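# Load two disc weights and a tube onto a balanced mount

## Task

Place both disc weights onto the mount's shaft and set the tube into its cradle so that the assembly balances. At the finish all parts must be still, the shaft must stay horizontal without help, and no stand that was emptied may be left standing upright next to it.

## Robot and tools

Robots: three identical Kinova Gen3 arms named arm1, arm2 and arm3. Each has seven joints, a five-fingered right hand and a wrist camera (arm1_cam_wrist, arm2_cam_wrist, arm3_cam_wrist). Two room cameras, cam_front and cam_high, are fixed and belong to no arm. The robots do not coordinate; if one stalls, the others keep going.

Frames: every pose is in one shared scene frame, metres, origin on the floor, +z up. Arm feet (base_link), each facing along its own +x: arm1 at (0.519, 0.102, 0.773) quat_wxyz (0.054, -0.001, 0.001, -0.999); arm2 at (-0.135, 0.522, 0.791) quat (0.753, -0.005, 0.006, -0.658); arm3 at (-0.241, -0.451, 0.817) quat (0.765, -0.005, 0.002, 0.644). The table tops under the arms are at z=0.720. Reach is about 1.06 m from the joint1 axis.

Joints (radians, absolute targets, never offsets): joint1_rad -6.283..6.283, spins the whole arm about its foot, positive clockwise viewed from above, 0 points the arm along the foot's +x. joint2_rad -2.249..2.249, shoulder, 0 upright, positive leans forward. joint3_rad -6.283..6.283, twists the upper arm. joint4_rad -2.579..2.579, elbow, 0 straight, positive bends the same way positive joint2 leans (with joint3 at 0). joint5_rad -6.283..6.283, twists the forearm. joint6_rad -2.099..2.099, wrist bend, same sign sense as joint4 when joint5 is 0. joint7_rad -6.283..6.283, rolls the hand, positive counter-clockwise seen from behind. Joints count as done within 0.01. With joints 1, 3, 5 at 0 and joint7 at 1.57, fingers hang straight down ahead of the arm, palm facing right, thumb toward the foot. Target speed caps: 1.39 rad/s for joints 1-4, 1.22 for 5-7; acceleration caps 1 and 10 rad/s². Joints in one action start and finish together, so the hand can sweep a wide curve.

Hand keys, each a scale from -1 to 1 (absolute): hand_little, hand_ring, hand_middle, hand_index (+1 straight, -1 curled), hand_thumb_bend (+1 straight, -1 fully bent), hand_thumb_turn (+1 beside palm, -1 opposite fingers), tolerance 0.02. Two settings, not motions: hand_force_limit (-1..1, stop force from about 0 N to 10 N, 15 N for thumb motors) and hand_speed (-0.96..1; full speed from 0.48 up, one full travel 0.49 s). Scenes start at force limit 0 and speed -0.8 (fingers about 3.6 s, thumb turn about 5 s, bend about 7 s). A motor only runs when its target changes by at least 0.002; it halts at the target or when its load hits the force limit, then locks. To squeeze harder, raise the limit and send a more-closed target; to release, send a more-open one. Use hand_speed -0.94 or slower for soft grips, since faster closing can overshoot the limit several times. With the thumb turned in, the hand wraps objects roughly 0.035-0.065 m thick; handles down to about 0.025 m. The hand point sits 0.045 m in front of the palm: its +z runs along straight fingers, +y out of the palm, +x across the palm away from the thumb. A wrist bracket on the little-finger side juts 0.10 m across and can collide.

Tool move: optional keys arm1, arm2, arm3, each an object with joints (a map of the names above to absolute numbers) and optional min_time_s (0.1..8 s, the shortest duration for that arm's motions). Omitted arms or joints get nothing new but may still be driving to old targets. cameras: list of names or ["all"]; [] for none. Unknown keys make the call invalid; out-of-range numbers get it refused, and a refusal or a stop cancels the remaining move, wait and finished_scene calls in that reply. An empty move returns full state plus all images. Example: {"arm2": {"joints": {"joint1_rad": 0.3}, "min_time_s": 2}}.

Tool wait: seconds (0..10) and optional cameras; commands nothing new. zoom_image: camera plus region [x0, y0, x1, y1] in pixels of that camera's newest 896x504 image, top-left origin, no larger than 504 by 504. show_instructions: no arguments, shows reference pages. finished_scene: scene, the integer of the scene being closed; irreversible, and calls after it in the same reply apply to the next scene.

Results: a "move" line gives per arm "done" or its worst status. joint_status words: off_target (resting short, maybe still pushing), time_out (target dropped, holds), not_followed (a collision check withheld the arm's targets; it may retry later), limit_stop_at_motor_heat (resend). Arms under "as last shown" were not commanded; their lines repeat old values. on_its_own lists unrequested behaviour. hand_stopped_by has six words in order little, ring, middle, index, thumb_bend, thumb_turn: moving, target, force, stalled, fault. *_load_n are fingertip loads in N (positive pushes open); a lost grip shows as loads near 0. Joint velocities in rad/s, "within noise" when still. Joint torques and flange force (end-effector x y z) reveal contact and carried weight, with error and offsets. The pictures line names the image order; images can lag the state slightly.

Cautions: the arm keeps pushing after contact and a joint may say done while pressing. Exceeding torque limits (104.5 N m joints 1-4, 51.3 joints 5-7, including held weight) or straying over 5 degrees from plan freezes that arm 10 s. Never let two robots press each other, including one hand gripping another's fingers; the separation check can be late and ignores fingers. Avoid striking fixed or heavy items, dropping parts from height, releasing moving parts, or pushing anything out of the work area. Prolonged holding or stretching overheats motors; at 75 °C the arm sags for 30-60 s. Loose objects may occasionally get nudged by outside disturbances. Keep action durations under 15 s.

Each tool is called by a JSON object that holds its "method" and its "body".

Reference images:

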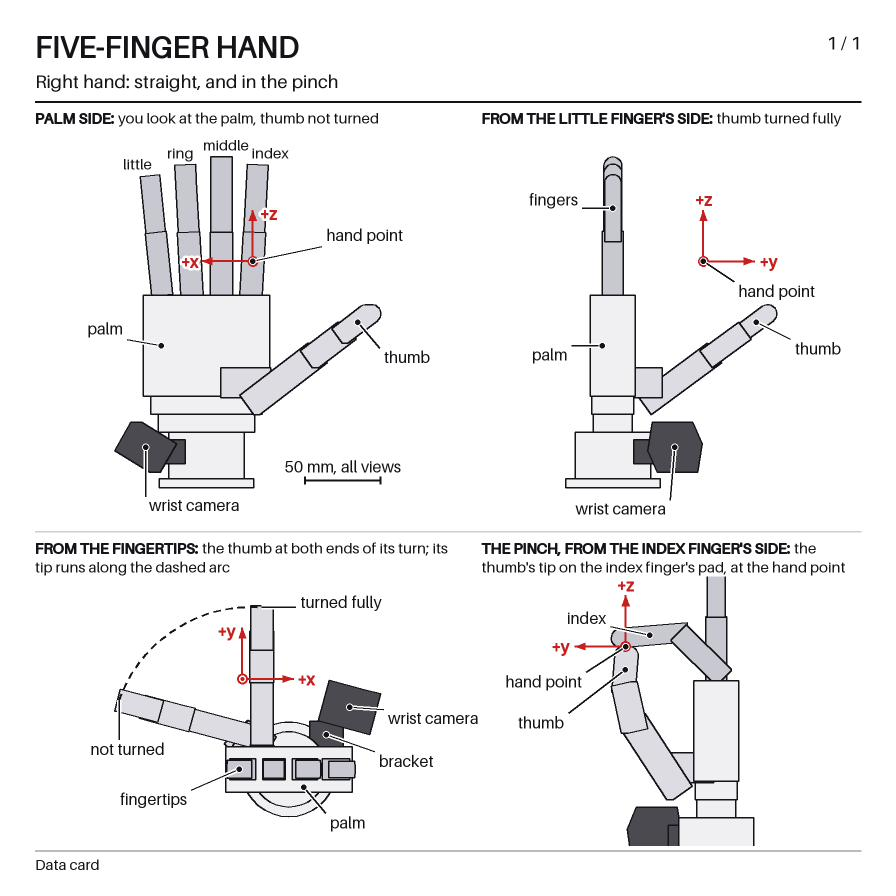

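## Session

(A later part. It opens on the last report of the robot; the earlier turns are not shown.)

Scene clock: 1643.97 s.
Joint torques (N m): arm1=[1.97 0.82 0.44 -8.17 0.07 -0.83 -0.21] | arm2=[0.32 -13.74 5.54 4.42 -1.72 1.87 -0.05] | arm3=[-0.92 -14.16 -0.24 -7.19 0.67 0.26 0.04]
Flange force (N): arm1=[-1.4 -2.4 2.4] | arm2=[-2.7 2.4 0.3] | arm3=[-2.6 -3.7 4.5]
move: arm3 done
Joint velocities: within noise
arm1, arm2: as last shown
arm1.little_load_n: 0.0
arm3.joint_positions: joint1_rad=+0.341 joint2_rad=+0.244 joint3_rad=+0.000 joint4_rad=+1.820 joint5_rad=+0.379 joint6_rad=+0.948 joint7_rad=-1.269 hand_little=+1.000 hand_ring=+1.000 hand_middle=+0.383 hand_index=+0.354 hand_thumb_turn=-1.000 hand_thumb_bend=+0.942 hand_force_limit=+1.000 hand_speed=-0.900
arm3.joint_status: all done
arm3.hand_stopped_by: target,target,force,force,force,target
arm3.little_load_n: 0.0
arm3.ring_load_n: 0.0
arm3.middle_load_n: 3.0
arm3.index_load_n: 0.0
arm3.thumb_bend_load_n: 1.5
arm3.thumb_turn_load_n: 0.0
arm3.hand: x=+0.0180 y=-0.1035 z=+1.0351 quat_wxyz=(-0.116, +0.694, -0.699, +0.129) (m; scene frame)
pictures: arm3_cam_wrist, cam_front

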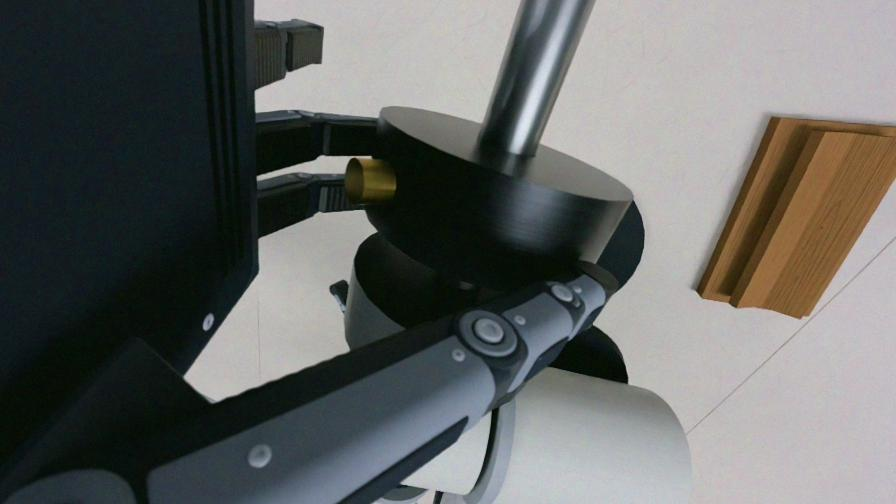

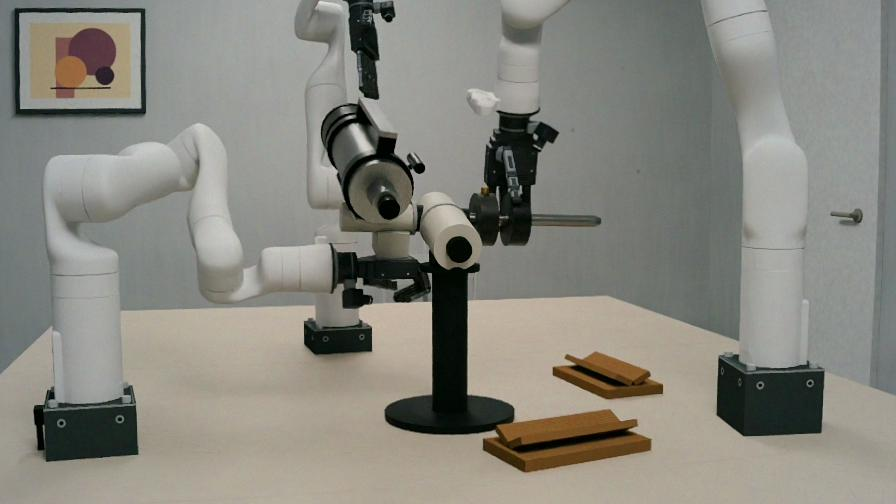

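{"method": "move", "body": {"arm3": {"joints":{"hand_index":0.22,"hand_middle":0.22}}, "cameras": ["arm3_cam_wrist","cam_front"]}}

{"method": "zoom_image", "body": {"camera": "cam_front", "region": [440, 160, 620, 260]}}

{"method": "zoom_image", "body": {"camera": "arm3_cam_wrist", "region": [240, 60, 660, 320]}}

Scene clock: 1659.20 s.
Joint torques (N m): arm1=[1.94 0.86 0.45 -8.17 0.08 -0.83 -0.18] | arm2=[0.3 -13.68 5.43 4.41 -1.75 1.86 -0.08] | arm3=[-2.48 -12.93 -1.96 -5.23 -0.72 0.73 0.14]
Flange force (N): arm1=[-1.3 -2.3 2.4] | arm2=[-2.8 1.9 0.6] | arm3=[-2.8 -9.0 3.6]
move: arm3 off_target
Joint velocities: within noise
arm1, arm2: as last shown
arm1.thumb_bend_load_n: -0.5
arm2.little_load_n: 0.5
arm3.joint_positions: joint1_rad=+0.341 joint2_rad=+0.244 joint3_rad=+0.000 joint4_rad=+1.820 joint5_rad=+0.379 joint6_rad=+0.948 joint7_rad=-1.269 hand_little=+1.000 hand_ring=+1.000 hand_middle=+0.360 hand_index=+0.220 hand_thumb_turn=-1.000 hand_thumb_bend=+0.943 hand_force_limit=+1.000 hand_speed=-0.900
arm3.joint_status: hand_middle off_target (ended at +0.360, target +0.220); the others done
arm3.hand_stopped_by: target,target,force,target,force,target
arm3.little_load_n: 0.0
arm3.ring_load_n: 0.0
arm3.middle_load_n: 10.5
arm3.index_load_n: 1.0
arm3.thumb_bend_load_n: 6.0
arm3.thumb_turn_load_n: 1.5
arm3.hand: x=+0.0180 y=-0.1035 z=+1.0351 quat_wxyz=(-0.116, +0.694, -0.699, +0.129) (m; scene frame)
pictures: arm3_cam_wrist, cam_front

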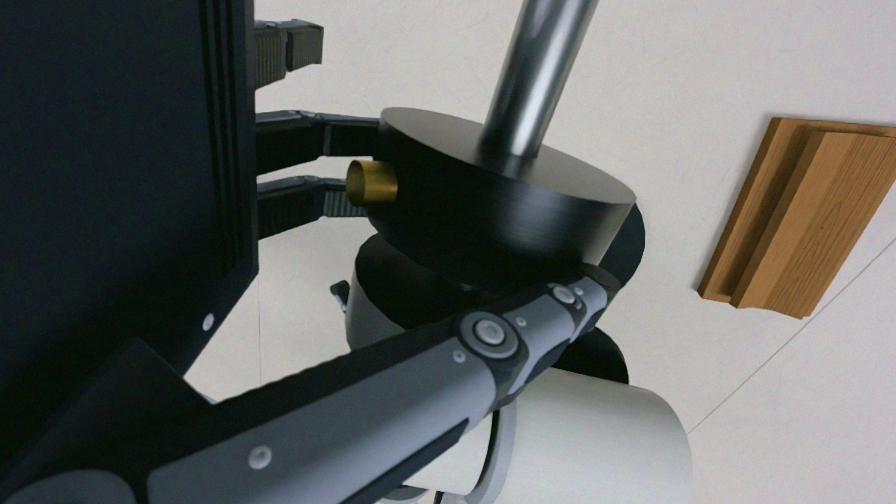

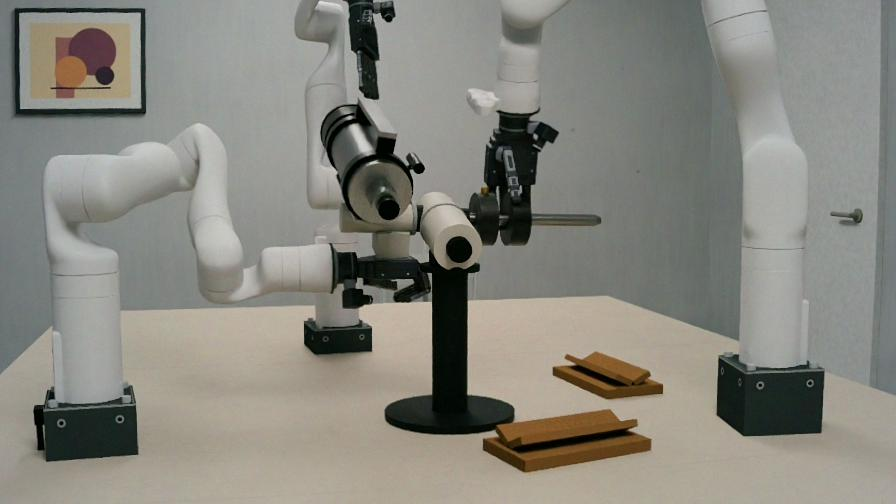

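Scaled by 2.800 from the camera's 896x504 image, which has a finer 1280x720 frame.

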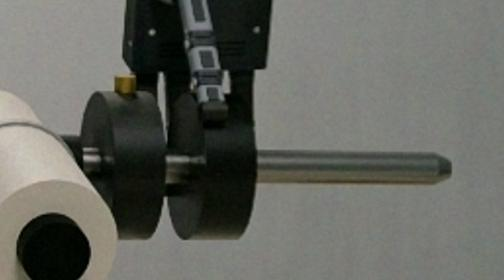

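Scaled by 1.200 from the camera's 896x504 image, which has a finer 1280x720 frame.

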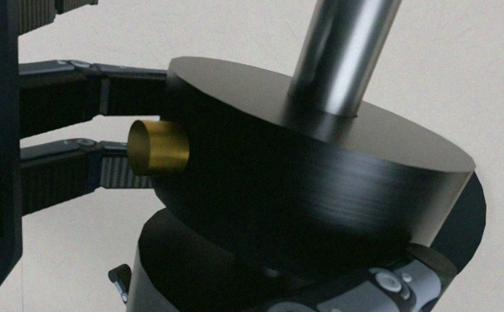

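{"method": "move", "body": {"arm3": {"joints":{"hand_index":0.50,"hand_middle":0.50}}, "cameras": []}}

{"method": "move", "body": {"arm3": {"joints":{"joint1_rad":0.4163,"joint2_rad":0.1800,"joint3_rad":0,"joint4_rad":2.0081,"joint5_rad":0.3469,"joint6_rad":0.6787,"joint7_rad":-1.2618},"min_time_s":2.5}, "cameras": ["arm3_cam_wrist"]}}

{"method": "move", "body": {"arm3": {"joints":{"hand_index":0.25,"hand_middle":0.25}}, "cameras": ["cam_front","arm3_cam_wrist"]}}

{"method": "zoom_image", "body": {"camera": "cam_front", "region": [440, 160, 620, 260]}}

Scene clock: 1680.47 s.
Joint torques (N m): arm1=[1.95 0.85 0.43 -8.18 0.06 -0.81 -0.19] | arm2=[0.3 -13.71 5.55 4.39 -1.75 1.87 0.01] | arm3=[-1 -13.47 -0.12 -7.11 0.65 -0.07 0.08]
Flange force (N): arm1=[-1.4 -2.4 2.5] | arm2=[-2.5 2.2 0.2] | arm3=[-1.9 -3.5 2.5]
move: arm3 done
Joint velocities: within noise
arm1, arm2: as last shown
arm1.thumb_bend_load_n: 0.0
arm2.little_load_n: 0.0
arm2.thumb_turn_load_n: 0.0
arm3.joint_positions: joint1_rad=+0.341 joint2_rad=+0.244 joint3_rad=+0.000 joint4_rad=+1.820 joint5_rad=+0.379 joint6_rad=+0.948 joint7_rad=-1.269 hand_little=+1.000 hand_ring=+1.000 hand_middle=+0.500 hand_index=+0.500 hand_thumb_turn=-1.000 hand_thumb_bend=+0.941 hand_force_limit=+1.000 hand_speed=-0.900
arm3.joint_status: all done
arm3.hand_stopped_by: target,target,target,target,force,target
arm3.little_load_n: 0.0
arm3.ring_load_n: 0.0
arm3.middle_load_n: 0.0
arm3.index_load_n: 0.0
arm3.thumb_bend_load_n: -0.5
arm3.thumb_turn_load_n: 0.0
arm3.hand: x=+0.0180 y=-0.1035 z=+1.0351 quat_wxyz=(-0.116, +0.694, -0.699, +0.129) (m; scene frame)
pictures: none
No camera images: "cameras" was empty.

Scene clock: 1683.27 s.
Joint torques (N m): arm1=[1.98 0.77 0.46 -8.19 0.05 -0.81 -0.2] | arm2=[0.26 -13.7 5.52 4.43 -1.75 1.86 0.01] | arm3=[-1.16 -11.85 -0.61 -6.52 0.25 -0.27 0.04]
Flange force (N): arm1=[-1.5 -2.3 2.5] | arm2=[-2.4 2.2 0.4] | arm3=[-1.2 -4.6 3.1]
move: arm3 done
Joint velocities: within noise
arm1, arm2: as last shown
arm2.thumb_turn_load_n: -0.5
arm3.joint_positions: joint1_rad=+0.416 joint2_rad=+0.180 joint3_rad=+0.000 joint4_rad=+2.008 joint5_rad=+0.347 joint6_rad=+0.679 joint7_rad=-1.262 hand_little=+1.000 hand_ring=+1.000 hand_middle=+0.500 hand_index=+0.500 hand_thumb_turn=-1.000 hand_thumb_bend=+0.941 hand_force_limit=+1.000 hand_speed=-0.900
arm3.joint_status: all done
arm3.hand_stopped_by: target,target,target,target,force,target
arm3.little_load_n: 0.0
arm3.ring_load_n: 0.0
arm3.middle_load_n: 1.0
arm3.index_load_n: 0.0
arm3.thumb_bend_load_n: 0.0
arm3.thumb_turn_load_n: 0.0
arm3.hand: x=+0.0161 y=-0.1128 z=+1.0150 quat_wxyz=(-0.167, +0.682, -0.708, +0.079) (m; scene frame)
pictures: arm3_cam_wrist

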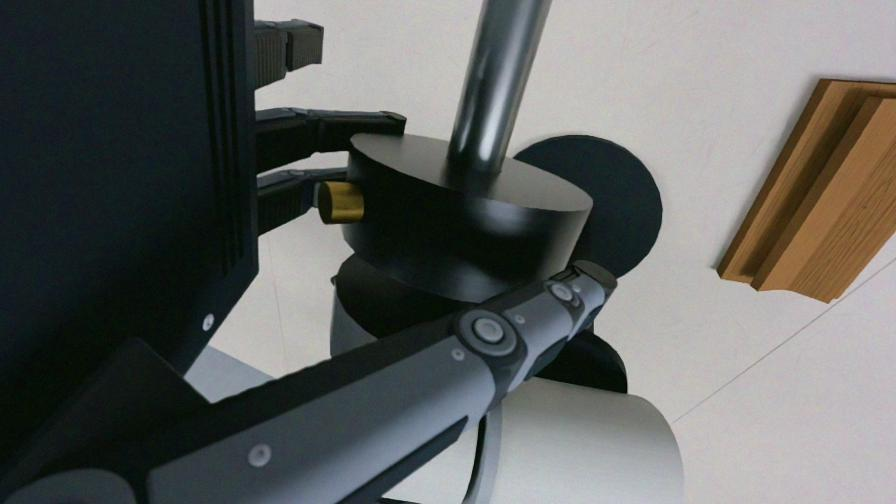

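Scene clock: 1684.33 s.
Joint torques (N m): arm1=[1.93 0.8 0.45 -8.18 0.07 -0.83 -0.19] | arm2=[0.31 -13.72 5.47 4.41 -1.75 1.86 -0.04] | arm3=[-4.65 -10.97 -4.46 -3.26 -1.73 0.75 0.27]
Flange force (N): arm1=[-1.4 -2.2 2.4] | arm2=[-2.6 2.1 0.4] | arm3=[-1.5 -14.9 5.9]
move: arm3 off_target
Joint velocities: within noise
arm1.joint_positions: joint1_rad=+0.137 joint2_rad=-0.487 joint3_rad=-0.176 joint4_rad=+1.465 joint5_rad=-0.096 joint6_rad=+1.877 joint7_rad=-2.254 hand_little=+1.000 hand_ring=+1.000 hand_middle=+1.000 hand_index=+1.000 hand_thumb_turn=+1.000 hand_thumb_bend=+1.000 hand_force_limit=+0.000 hand_speed=-0.800
arm1.joint_status: not commanded
arm1.hand_stopped_by: target,target,target,target,target,target
arm1.little_load_n: 0.0
arm1.ring_load_n: 0.0
arm1.middle_load_n: 0.0
arm1.index_load_n: 0.0
arm1.thumb_bend_load_n: 0.0
arm1.thumb_turn_load_n: 0.0
arm1.hand: x=+0.3172 y=+0.0205 z=+1.3113 quat_wxyz=(-0.057, -0.959, +0.246, +0.128) (m; scene frame)
arm2.joint_positions: joint1_rad=-1.150 joint2_rad=+1.465 joint3_rad=+0.631 joint4_rad=+2.484 joint5_rad=+2.272 joint6_rad=+1.432 joint7_rad=-4.110 hand_little=-1.000 hand_ring=-1.000 hand_middle=-1.000 hand_index=-1.000 hand_thumb_turn=+1.000 hand_thumb_bend=+1.000 hand_force_limit=+0.000 hand_speed=+0.000
arm2.joint_status: not commanded
arm2.hand_stopped_by: target,target,target,target,target,target
arm2.little_load_n: 0.0
arm2.ring_load_n: 0.0
arm2.middle_load_n: 0.0
arm2.index_load_n: 0.0
arm2.thumb_bend_load_n: 0.0
arm2.thumb_turn_load_n: -0.5
arm2.hand: x=+0.0380 y=+0.0174 z=+0.8845 quat_wxyz=(+0.000, -0.001, -0.707, +0.707) (m; scene frame)
arm3.joint_positions: joint1_rad=+0.416 joint2_rad=+0.180 joint3_rad=+0.000 joint4_rad=+2.008 joint5_rad=+0.347 joint6_rad=+0.679 joint7_rad=-1.262 hand_little=+1.000 hand_ring=+1.000 hand_middle=+0.375 hand_index=+0.356 hand_thumb_turn=-1.000 hand_thumb_bend=+0.944 hand_force_limit=+1.000 hand_speed=-0.900
arm3.joint_status: hand_middle off_target (ended at +0.375, target +0.250); hand_index off_target (ended at +0.356, target +0.250)
arm3.hand_stopped_by: target,target,force,force,force,target
arm3.little_load_n: 0.0
arm3.ring_load_n: 0.0
arm3.middle_load_n: 7.5
arm3.index_load_n: 12.0
arm3.thumb_bend_load_n: 11.0
arm3.thumb_turn_load_n: 1.0
arm3.hand: x=+0.0161 y=-0.1128 z=+1.0151 quat_wxyz=(-0.167, +0.682, -0.708, +0.079) (m; scene frame)
pictures: arm3_cam_wrist, cam_front

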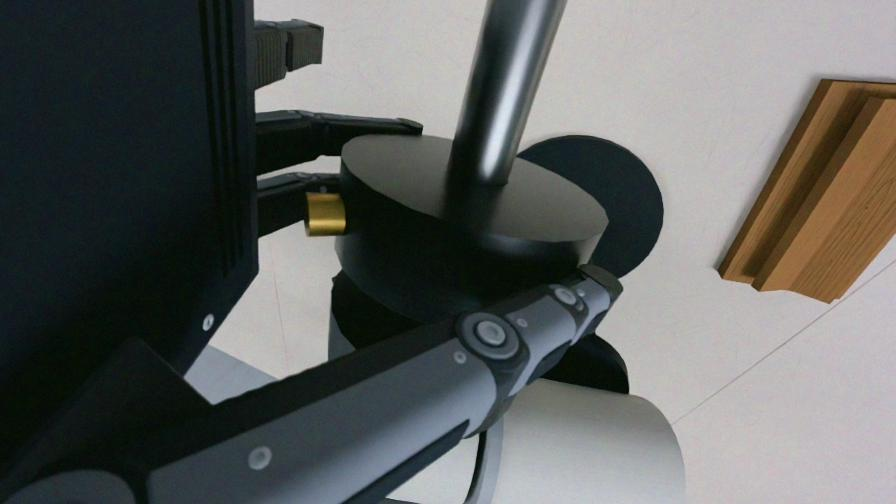

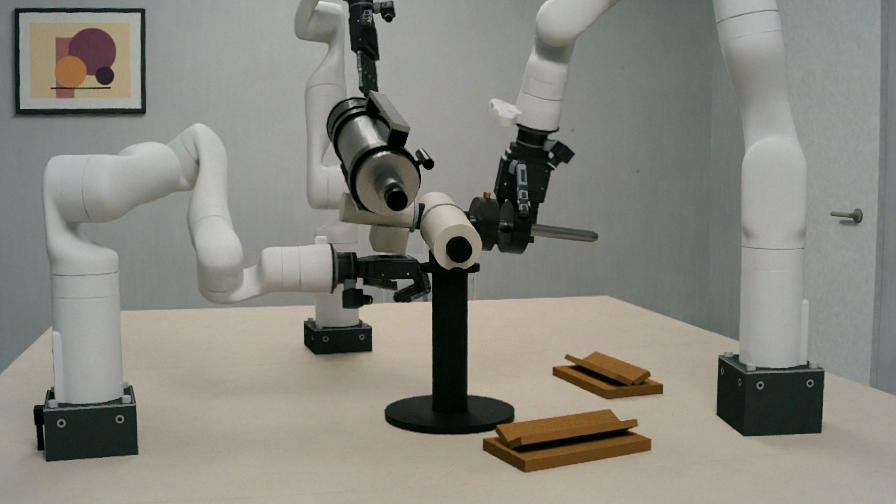

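Scaled by 2.800 from the camera's 896x504 image, which has a finer 1280x720 frame.

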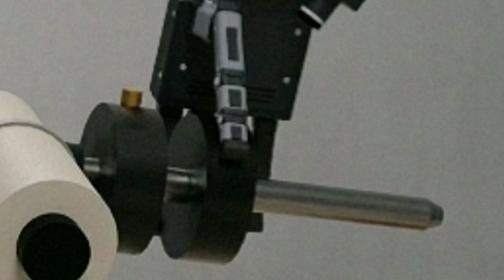

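{"method": "move", "body": {"arm3": {"joints":{"joint1_rad":0.3519,"joint2_rad":0.2274,"joint3_rad":0,"joint4_rad":1.8423,"joint5_rad":0.3790,"joint6_rad":0.9382,"joint7_rad":-1.2607},"min_time_s":3}, "cameras": ["cam_front","arm3_cam_wrist"]}}

{"method": "zoom_image", "body": {"camera": "cam_front", "region": [440, 160, 620, 260]}}

Scene clock: 1699.47 s.
Joint torques (N m): arm1=[1.96 0.81 0.47 -8.14 0.04 -0.82 -0.21] | arm2=[0.37 -13.81 5.54 4.44 -1.83 1.91 0.01] | arm3=[0.03 -14.51 0.79 -8.02 1.43 0.06 0.11]
Flange force (N): arm1=[-1.5 -2.2 2.3] | arm2=[-2.5 2.4 0.4] | arm3=[-3.3 -0.7 5.0]
move: arm3 done
Joint velocities: within noise
arm1, arm2: as last shown
arm3.joint_positions: joint1_rad=+0.352 joint2_rad=+0.227 joint3_rad=+0.000 joint4_rad=+1.842 joint5_rad=+0.379 joint6_rad=+0.938 joint7_rad=-1.261 hand_little=+1.000 hand_ring=+1.000 hand_middle=+0.374 hand_index=+0.356 hand_thumb_turn=-1.000 hand_thumb_bend=+0.944 hand_force_limit=+1.000 hand_speed=-0.900
arm3.joint_status: all done
arm3.hand_stopped_by: target,target,force,force,force,target
arm3.little_load_n: 0.0
arm3.ring_load_n: 0.0
arm3.middle_load_n: 1.0
arm3.index_load_n: 5.5
arm3.thumb_bend_load_n: 6.5
arm3.thumb_turn_load_n: 1.0
arm3.hand: x=+0.0178 y=-0.1125 z=+1.0350 quat_wxyz=(-0.116, +0.694, -0.699, +0.129) (m; scene frame)
pictures: arm3_cam_wrist, cam_front

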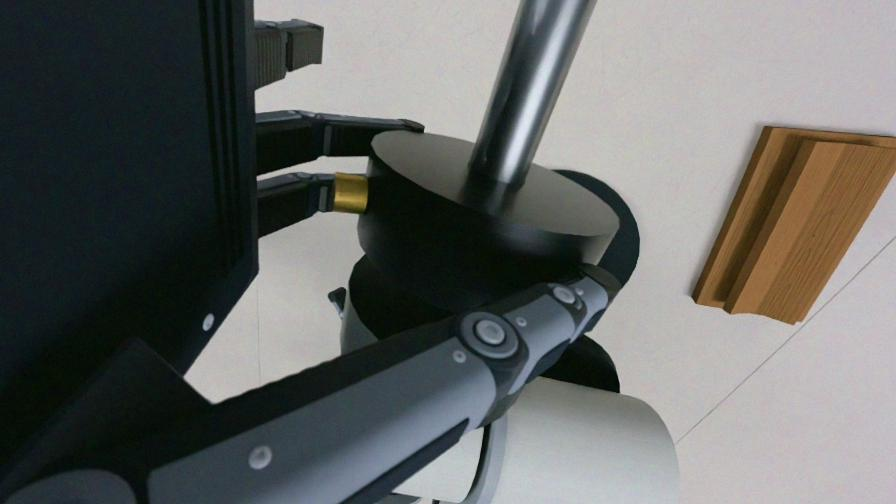

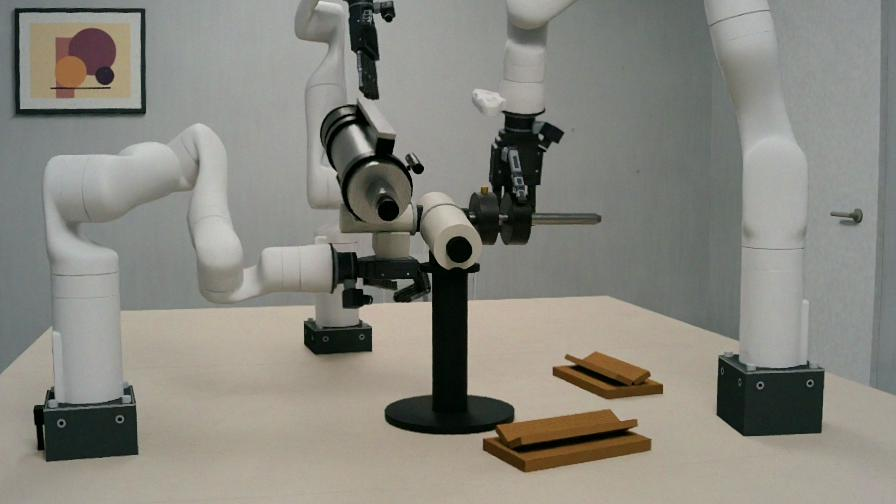

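Scaled by 2.800 from the camera's 896x504 image, which has a finer 1280x720 frame.

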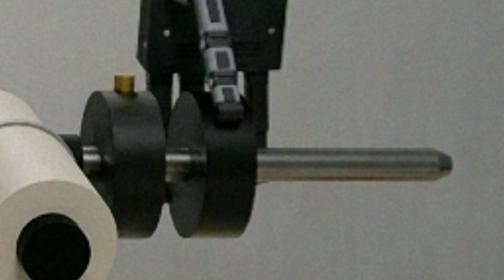

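{"method": "move", "body": {"arm3": {"joints":{"joint1_rad":0.3405,"joint2_rad":0.2436,"joint3_rad":0,"joint4_rad":1.8196,"joint5_rad":0.3786,"joint6_rad":0.9479,"joint7_rad":-1.2694},"min_time_s":2.5}, "cameras": ["cam_front","arm3_cam_wrist"]}}

{"method": "zoom_image", "body": {"camera": "cam_front", "region": [440, 160, 620, 260]}}

Scene clock: 1712.40 s.
Joint torques (N m): arm1=[1.99 0.84 0.45 -8.21 0.04 -0.82 -0.21] | arm2=[0.28 -13.74 5.52 4.43 -1.77 1.88 -0.02] | arm3=[-1.4 -13.57 -0.76 -7.94 0.24 -0.58 -0.16]
Flange force (N): arm1=[-1.4 -2.4 2.6] | arm2=[-2.5 2.3 0.5] | arm3=[0.3 -3.5 2.8]
move: arm3 done
Joint velocities: within noise
arm1, arm2: as last shown
arm2.thumb_bend_load_n: 0.5
arm3.joint_positions: joint1_rad=+0.341 joint2_rad=+0.244 joint3_rad=+0.000 joint4_rad=+1.820 joint5_rad=+0.379 joint6_rad=+0.948 joint7_rad=-1.269 hand_little=+1.000 hand_ring=+1.000 hand_middle=+0.375 hand_index=+0.355 hand_thumb_turn=-1.000 hand_thumb_bend=+0.943 hand_force_limit=+1.000 hand_speed=-0.900
arm3.joint_status: all done
arm3.hand_stopped_by: target,target,force,force,force,target
arm3.little_load_n: 0.0
arm3.ring_load_n: 0.0
arm3.middle_load_n: 3.0
arm3.index_load_n: 0.5
arm3.thumb_bend_load_n: 3.0
arm3.thumb_turn_load_n: -1.5
arm3.hand: x=+0.0180 y=-0.1035 z=+1.0352 quat_wxyz=(-0.116, +0.694, -0.699, +0.129) (m; scene frame)
pictures: arm3_cam_wrist, cam_front

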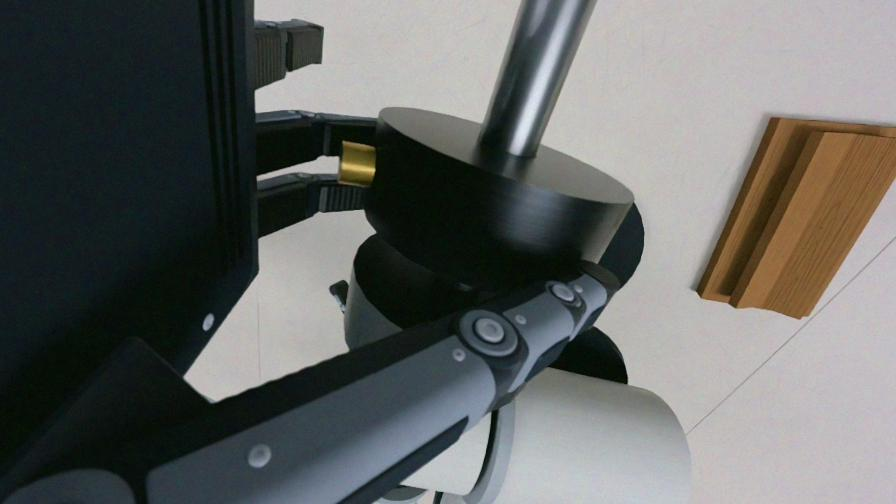

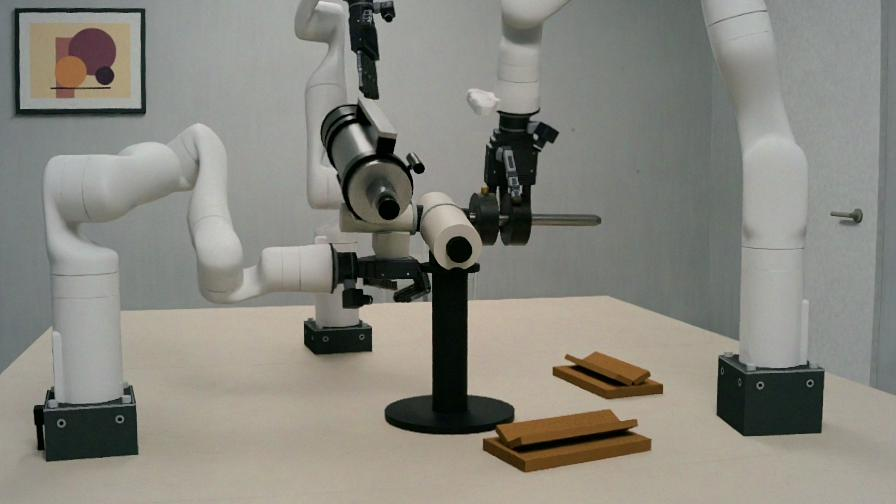

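Scaled by 2.800 from the camera's 896x504 image, which has a finer 1280x720 frame.

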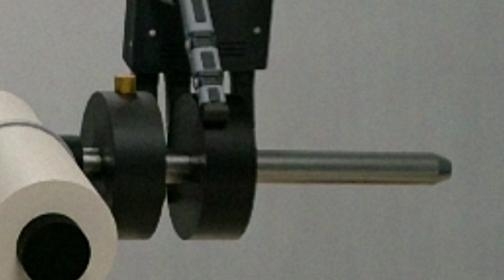

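{"method": "move", "body": {"arm3": {"joints":{"joint1_rad":0.3475,"joint2_rad":0.2337,"joint3_rad":0,"joint4_rad":1.8334,"joint5_rad":0.3788,"joint6_rad":0.9420,"joint7_rad":-1.2641},"min_time_s":1.5}, "cameras": []}}

{"method": "move", "body": {"arm3": {"joints":{"hand_index":0.22,"hand_middle":0.22}}, "cameras": ["cam_front","arm3_cam_wrist"]}}

{"method": "zoom_image", "body": {"camera": "cam_front", "region": [440, 160, 620, 260]}}

Scene clock: 1733.77 s.
Joint torques (N m): arm1=[1.94 0.87 0.46 -8.17 0.03 -0.82 -0.19] | arm2=[0.33 -13.71 5.49 4.43 -1.76 1.84 -0.01] | arm3=[-0.38 -13.7 0.2 -5.36 0.78 1.45 0.36]
Flange force (N): arm1=[-1.3 -2.3 2.5] | arm2=[-2.6 2.2 0.4] | arm3=[-6.4 -4.7 4.8]
move: arm3 done
Joint velocities: within noise
arm1, arm2: as last shown
arm2.thumb_bend_load_n: 0.0
arm2.thumb_turn_load_n: 0.0
arm3.joint_positions: joint1_rad=+0.347 joint2_rad=+0.234 joint3_rad=+0.000 joint4_rad=+1.833 joint5_rad=+0.379 joint6_rad=+0.942 joint7_rad=-1.264 hand_little=+1.000 hand_ring=+1.000 hand_middle=+0.375 hand_index=+0.355 hand_thumb_turn=-1.000 hand_thumb_bend=+0.943 hand_force_limit=+1.000 hand_speed=-0.900
arm3.joint_status: all done
arm3.hand_stopped_by: target,target,force,force,force,target
arm3.little_load_n: 0.0
arm3.ring_load_n: 0.0
arm3.middle_load_n: 2.5
arm3.index_load_n: 5.5
arm3.thumb_bend_load_n: 5.0
arm3.thumb_turn_load_n: 2.5
arm3.hand: x=+0.0179 y=-0.1090 z=+1.0351 quat_wxyz=(-0.116, +0.694, -0.699, +0.129) (m; scene frame)
pictures: none
No camera images: "cameras" was empty.

Scene clock: 1734.27 s.
Joint torques (N m): arm1=[1.98 0.83 0.43 -8.2 0.03 -0.82 -0.2] | arm2=[0.39 -13.86 5.84 4.59 -1.93 2 -0.06] | arm3=[-3.15 -12.52 -2.73 -3.75 -1.33 1.38 0.31]
Flange force (N): arm1=[-1.4 -2.5 2.6] | arm2=[-3.2 3.0 0.5] | arm3=[-4.5 -12.3 4.3]
move: arm3 off_target
Joint velocities: within noise
arm1, arm2: as last shown
arm1.thumb_turn_load_n: 0.5
arm2.thumb_turn_load_n: -0.5
arm3.joint_positions: joint1_rad=+0.348 joint2_rad=+0.234 joint3_rad=+0.000 joint4_rad=+1.833 joint5_rad=+0.379 joint6_rad=+0.942 joint7_rad=-1.264 hand_little=+1.000 hand_ring=+1.000 hand_middle=+0.346 hand_index=+0.331 hand_thumb_turn=-1.000 hand_thumb_bend=+0.945 hand_force_limit=+1.000 hand_speed=-0.900
arm3.joint_status: hand_middle off_target (ended at +0.346, target +0.220); hand_index off_target (ended at +0.331, target +0.220)
arm3.hand_stopped_by: target,target,force,force,force,target
arm3.little_load_n: 0.0
arm3.ring_load_n: 0.0
arm3.middle_load_n: 10.5
arm3.index_load_n: 10.0
arm3.thumb_bend_load_n: 12.5
arm3.thumb_turn_load_n: 4.0
arm3.hand: x=+0.0179 y=-0.1090 z=+1.0352 quat_wxyz=(-0.116, +0.694, -0.699, +0.129) (m; scene frame)
pictures: arm3_cam_wrist, cam_front

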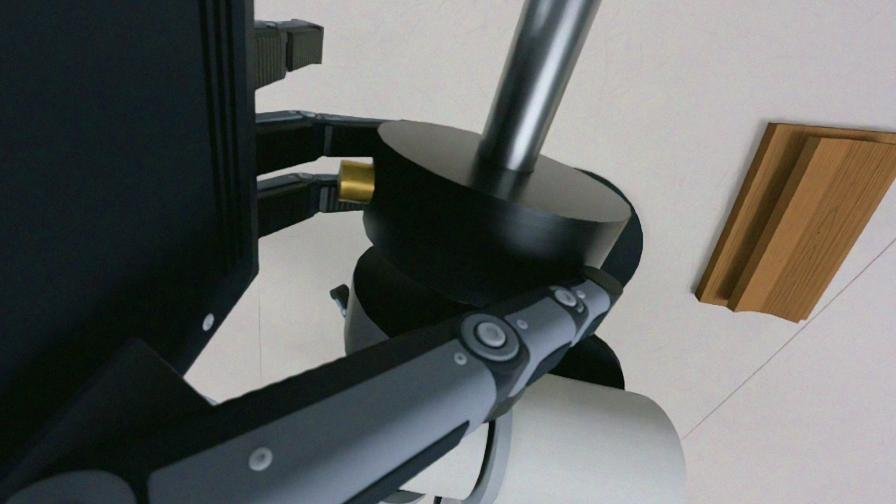

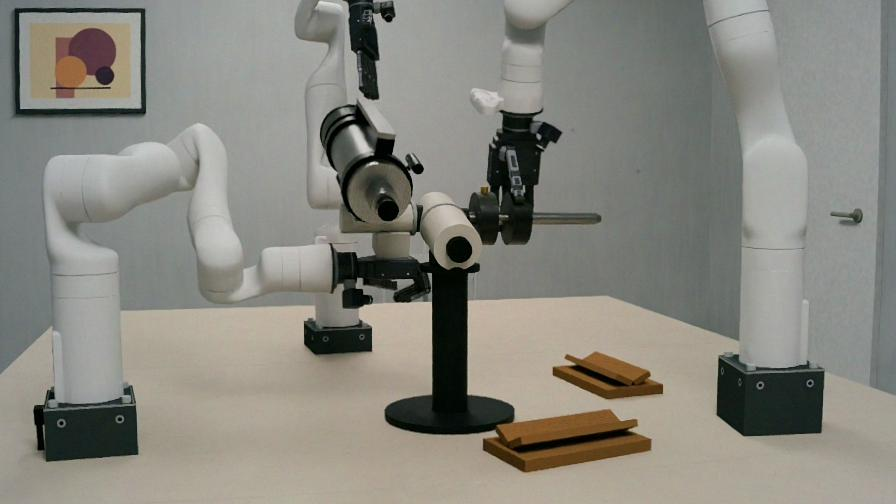

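Scaled by 2.800 from the camera's 896x504 image, which has a finer 1280x720 frame.

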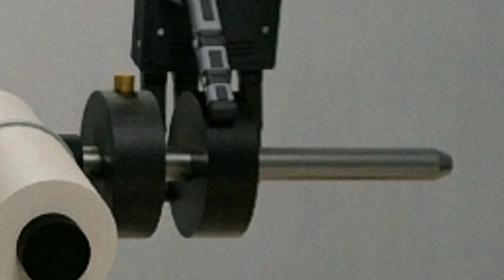

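{"method": "move", "body": {"arm3": {"joints":{"joint1_rad":0.3368,"joint2_rad":0.2557,"joint3_rad":0,"joint4_rad":1.8035,"joint5_rad":0.3779,"joint6_rad":0.9528,"joint7_rad":-1.2714},"min_time_s":2.5}, "cameras": ["cam_front","arm3_cam_wrist"]}}

{"method": "zoom_image", "body": {"camera": "cam_front", "region": [440, 160, 620, 260]}}

Scene clock: 1757.43 s.
Joint torques (N m): arm1=[1.99 0.84 0.44 -8.15 0.04 -0.81 -0.19] | arm2=[0.36 -13.72 5.5 4.43 -1.79 1.8 -0.02] | arm3=[-1.55 -14.37 -0.88 -10.51 0.57 -2.33 -0.47]
Flange force (N): arm1=[-1.4 -2.3 2.4] | arm2=[-2.5 2.2 0.4] | arm3=[4.3 -1.0 1.9]
move: arm3 done
Joint velocities: within noise
arm1, arm2: as last shown
arm1.thumb_turn_load_n: 0.0
arm2.thumb_turn_load_n: 0.0
arm3.joint_positions: joint1_rad=+0.337 joint2_rad=+0.256 joint3_rad=+0.000 joint4_rad=+1.803 joint5_rad=+0.378 joint6_rad=+0.953 joint7_rad=-1.271 hand_little=+1.000 hand_ring=+1.000 hand_middle=+0.346 hand_index=+0.331 hand_thumb_turn=-1.000 hand_thumb_bend=+0.945 hand_force_limit=+1.000 hand_speed=-0.900
arm3.joint_status: all done
arm3.hand_stopped_by: target,target,force,force,force,target
arm3.little_load_n: 0.0
arm3.ring_load_n: 0.0
arm3.middle_load_n: 7.5
arm3.index_load_n: 6.0
arm3.thumb_bend_load_n: 15.5
arm3.thumb_turn_load_n: -1.0
arm3.hand: x=+0.0195 y=-0.0979 z=+1.0350 quat_wxyz=(-0.116, +0.694, -0.699, +0.129) (m; scene frame)
pictures: arm3_cam_wrist, cam_front

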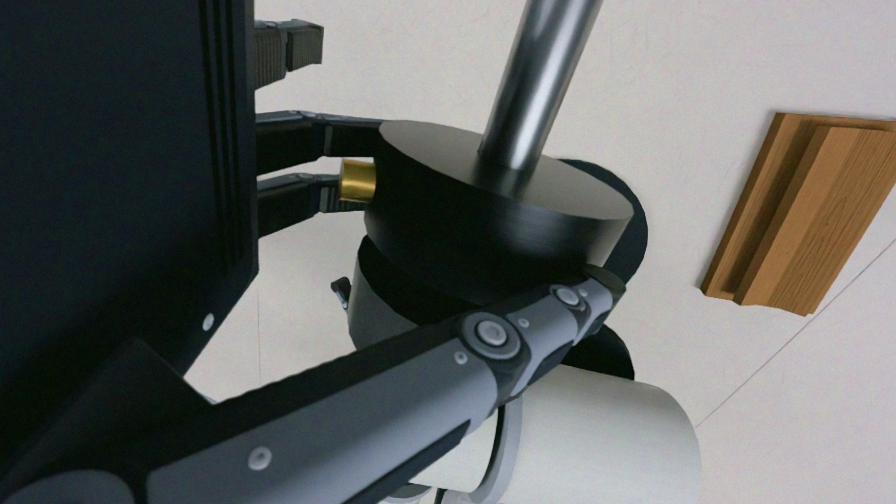

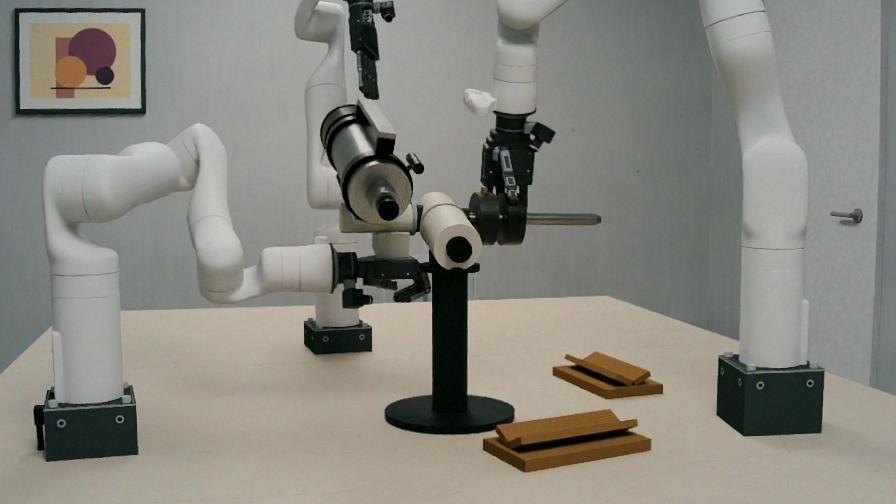

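Scaled by 2.800 from the camera's 896x504 image, which has a finer 1280x720 frame.

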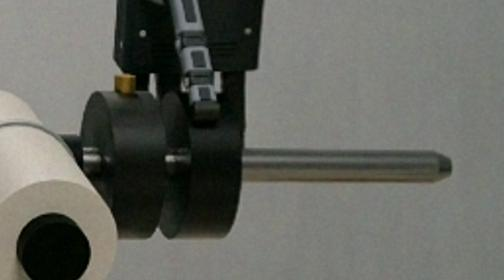

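{"method": "move", "body": {"arm3": {"joints":{"hand_index":0.43,"hand_middle":0.43}}, "cameras": ["cam_front"]}}

{"method": "zoom_image", "body": {"camera": "cam_front", "region": [440, 160, 620, 260]}}

Scene clock: 1764.27 s.
Joint torques (N m): arm1=[1.99 0.86 0.44 -8.2 0.04 -0.81 -0.21] | arm2=[0.36 -13.71 5.48 4.49 -1.74 1.85 -0.03] | arm3=[-0.84 -13.67 -0.16 -7.1 0.72 -0.08 0.07]
Flange force (N): arm1=[-1.4 -2.5 2.6] | arm2=[-2.8 2.3 0.5] | arm3=[-2.1 -3.4 2.2]
move: arm3 done
Joint velocities: within noise
arm1, arm2: as last shown
arm2.thumb_turn_load_n: -0.5
arm3.joint_positions: joint1_rad=+0.337 joint2_rad=+0.256 joint3_rad=+0.000 joint4_rad=+1.803 joint5_rad=+0.378 joint6_rad=+0.953 joint7_rad=-1.271 hand_little=+1.000 hand_ring=+1.000 hand_middle=+0.430 hand_index=+0.430 hand_thumb_turn=-1.000 hand_thumb_bend=+0.941 hand_force_limit=+1.000 hand_speed=-0.900
arm3.joint_status: all done
arm3.hand_stopped_by: target,target,target,target,force,target
arm3.little_load_n: 0.0
arm3.ring_load_n: 0.0
arm3.middle_load_n: 0.0
arm3.index_load_n: 0.0
arm3.thumb_bend_load_n: 0.0
arm3.thumb_turn_load_n: 0.0
arm3.hand: x=+0.0195 y=-0.0979 z=+1.0350 quat_wxyz=(-0.116, +0.694, -0.699, +0.129) (m; scene frame)
pictures: cam_front

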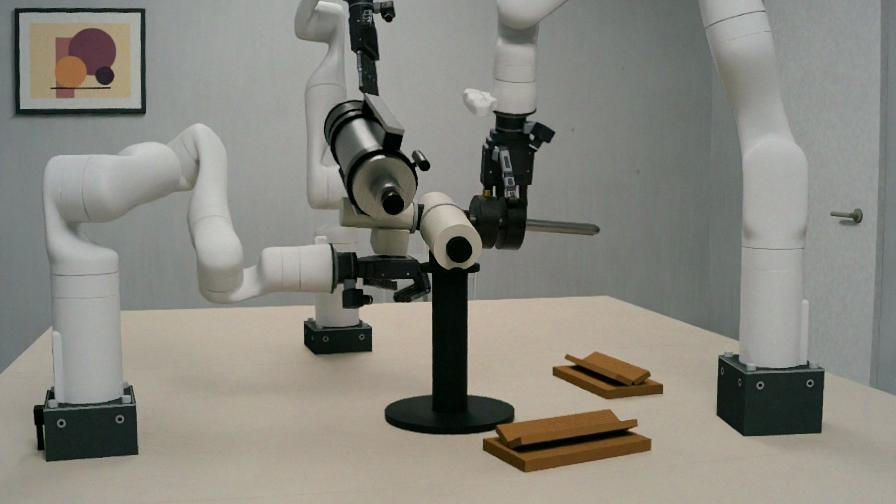

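Scaled by 2.800 from the camera's 896x504 image, which has a finer 1280x720 frame.

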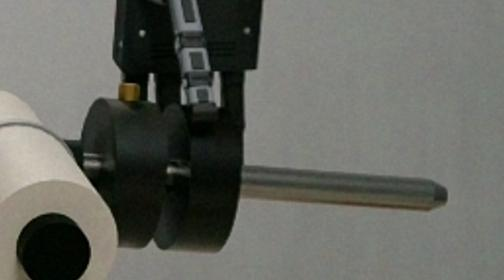

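{"method": "wait", "body": {"seconds": 1, "cameras": ["cam_front"]}}

{"method": "zoom_image", "body": {"camera": "cam_front", "region": [440, 160, 620, 260]}}

Scene clock: 1769.50 s.
Joint torques (N m): arm1=[1.99 0.84 0.44 -8.21 0.06 -0.83 -0.21] | arm2=[0.31 -13.72 5.51 4.47 -1.79 1.86 -0.02] | arm3=[-0.88 -13.76 -0.18 -7.09 0.68 -0.11 0.01]
Flange force (N): arm1=[-1.3 -2.4 2.6] | arm2=[-2.6 2.2 0.6] | arm3=[-2.2 -3.7 2.3]
Joint velocities: within noise
arm1.joint_positions: joint1_rad=+0.137 joint2_rad=-0.487 joint3_rad=-0.176 joint4_rad=+1.465 joint5_rad=-0.096 joint6_rad=+1.877 joint7_rad=-2.254 hand_little=+1.000 hand_ring=+1.000 hand_middle=+1.000 hand_index=+1.000 hand_thumb_turn=+1.000 hand_thumb_bend=+1.000 hand_force_limit=+0.000 hand_speed=-0.800
arm1.joint_status: not commanded
arm1.hand_stopped_by: target,target,target,target,target,target
arm1.little_load_n: 0.0
arm1.ring_load_n: 0.0
arm1.middle_load_n: 0.0
arm1.index_load_n: 0.0
arm1.thumb_bend_load_n: 0.0
arm1.thumb_turn_load_n: 0.0
arm1.hand: x=+0.3172 y=+0.0205 z=+1.3113 quat_wxyz=(-0.057, -0.959, +0.246, +0.128) (m; scene frame)
arm2.joint_positions: joint1_rad=-1.150 joint2_rad=+1.465 joint3_rad=+0.631 joint4_rad=+2.484 joint5_rad=+2.272 joint6_rad=+1.432 joint7_rad=-4.110 hand_little=-1.000 hand_ring=-1.000 hand_middle=-1.000 hand_index=-1.000 hand_thumb_turn=+1.000 hand_thumb_bend=+1.000 hand_force_limit=+0.000 hand_speed=+0.000
arm2.joint_status: not commanded
arm2.hand_stopped_by: target,target,target,target,target,target
arm2.little_load_n: 0.0
arm2.ring_load_n: 0.0
arm2.middle_load_n: 0.0
arm2.index_load_n: 0.0
arm2.thumb_bend_load_n: 0.0
arm2.thumb_turn_load_n: -0.5
arm2.hand: x=+0.0380 y=+0.0174 z=+0.8845 quat_wxyz=(+0.000, -0.001, -0.707, +0.707) (m; scene frame)
arm3.joint_positions: joint1_rad=+0.337 joint2_rad=+0.256 joint3_rad=+0.000 joint4_rad=+1.803 joint5_rad=+0.378 joint6_rad=+0.953 joint7_rad=-1.271 hand_little=+1.000 hand_ring=+1.000 hand_middle=+0.430 hand_index=+0.430 hand_thumb_turn=-1.000 hand_thumb_bend=+0.941 hand_force_limit=+1.000 hand_speed=-0.900
arm3.joint_status: all done
arm3.hand_stopped_by: target,target,target,target,force,target
arm3.little_load_n: 0.0
arm3.ring_load_n: 0.0
arm3.middle_load_n: 0.0
arm3.index_load_n: 0.0
arm3.thumb_bend_load_n: 0.0
arm3.thumb_turn_load_n: 0.0
arm3.hand: x=+0.0195 y=-0.0979 z=+1.0350 quat_wxyz=(-0.116, +0.694, -0.699, +0.129) (m; scene frame)
wait: 1.00 s; at rest from the start
pictures: cam_front

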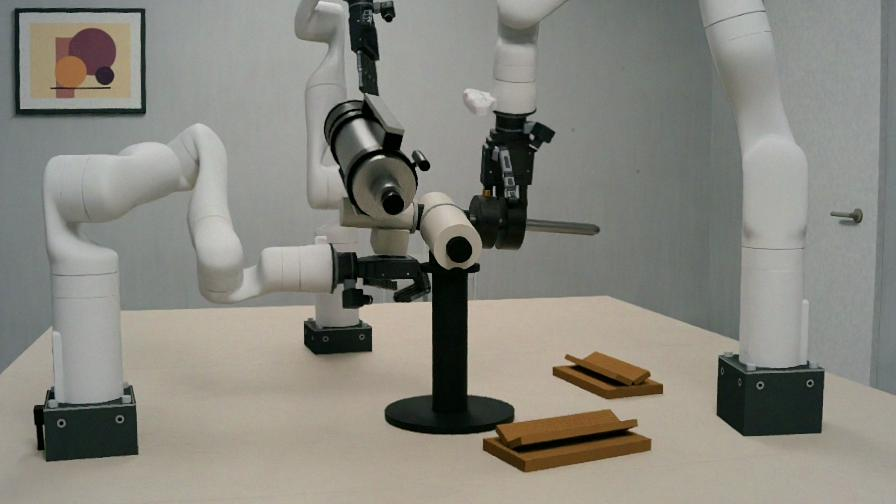

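Scaled by 2.800 from the camera's 896x504 image, which has a finer 1280x720 frame.

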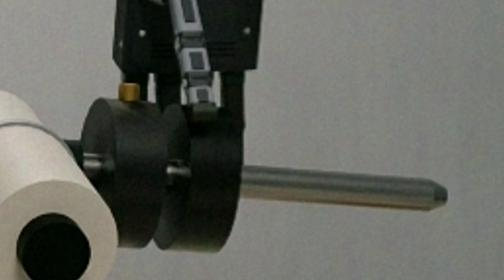

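{"method": "move", "body": {"arm3": {"joints":{"hand_index":0.53,"hand_middle":0.53}}, "cameras": ["cam_front"]}}

{"method": "zoom_image", "body": {"camera": "cam_front", "region": [440, 160, 620, 260]}}

Scene clock: 1776.77 s.
Joint torques (N m): arm1=[1.98 0.86 0.44 -8.2 0.06 -0.83 -0.21] | arm2=[0.3 -13.68 5.45 4.51 -1.77 1.85 -0.04] | arm3=[-0.79 -13.77 -0.13 -7.21 0.7 -0.1 0.02]
Flange force (N): arm1=[-1.3 -2.5 2.5] | arm2=[-2.8 2.1 0.8] | arm3=[-2.0 -3.2 2.4]
move: arm3 done
Joint velocities: within noise
arm1, arm2: as last shown
arm2.thumb_turn_load_n: 0.0
arm3.joint_positions: joint1_rad=+0.337 joint2_rad=+0.256 joint3_rad=+0.000 joint4_rad=+1.803 joint5_rad=+0.378 joint6_rad=+0.953 joint7_rad=-1.271 hand_little=+1.000 hand_ring=+1.000 hand_middle=+0.530 hand_index=+0.530 hand_thumb_turn=-1.000 hand_thumb_bend=+0.941 hand_force_limit=+1.000 hand_speed=-0.900
arm3.joint_status: all done
arm3.hand_stopped_by: target,target,target,target,force,target
arm3.little_load_n: 0.0
arm3.ring_load_n: 0.0
arm3.middle_load_n: 0.0
arm3.index_load_n: 0.0
arm3.thumb_bend_load_n: 0.0
arm3.thumb_turn_load_n: 0.0
arm3.hand: x=+0.0195 y=-0.0979 z=+1.0350 quat_wxyz=(-0.116, +0.694, -0.699, +0.129) (m; scene frame)
pictures: cam_front

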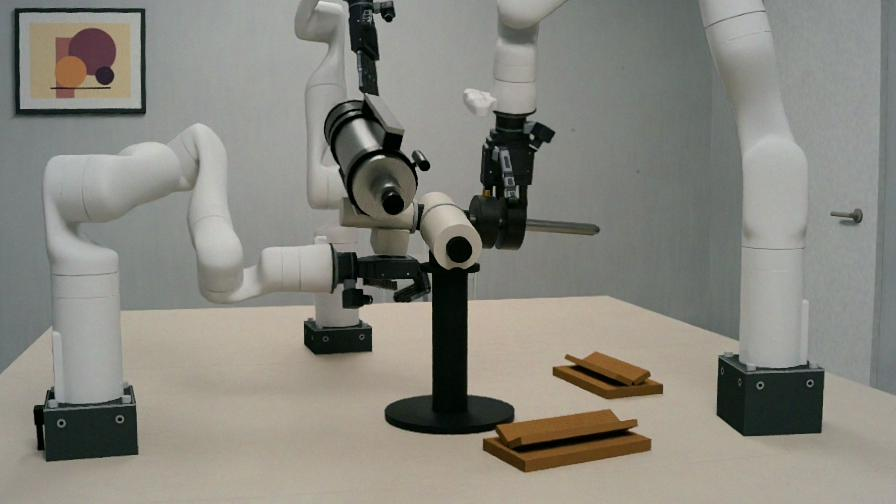

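Scaled by 2.800 from the camera's 896x504 image, which has a finer 1280x720 frame.

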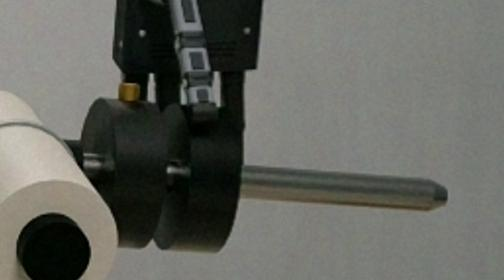

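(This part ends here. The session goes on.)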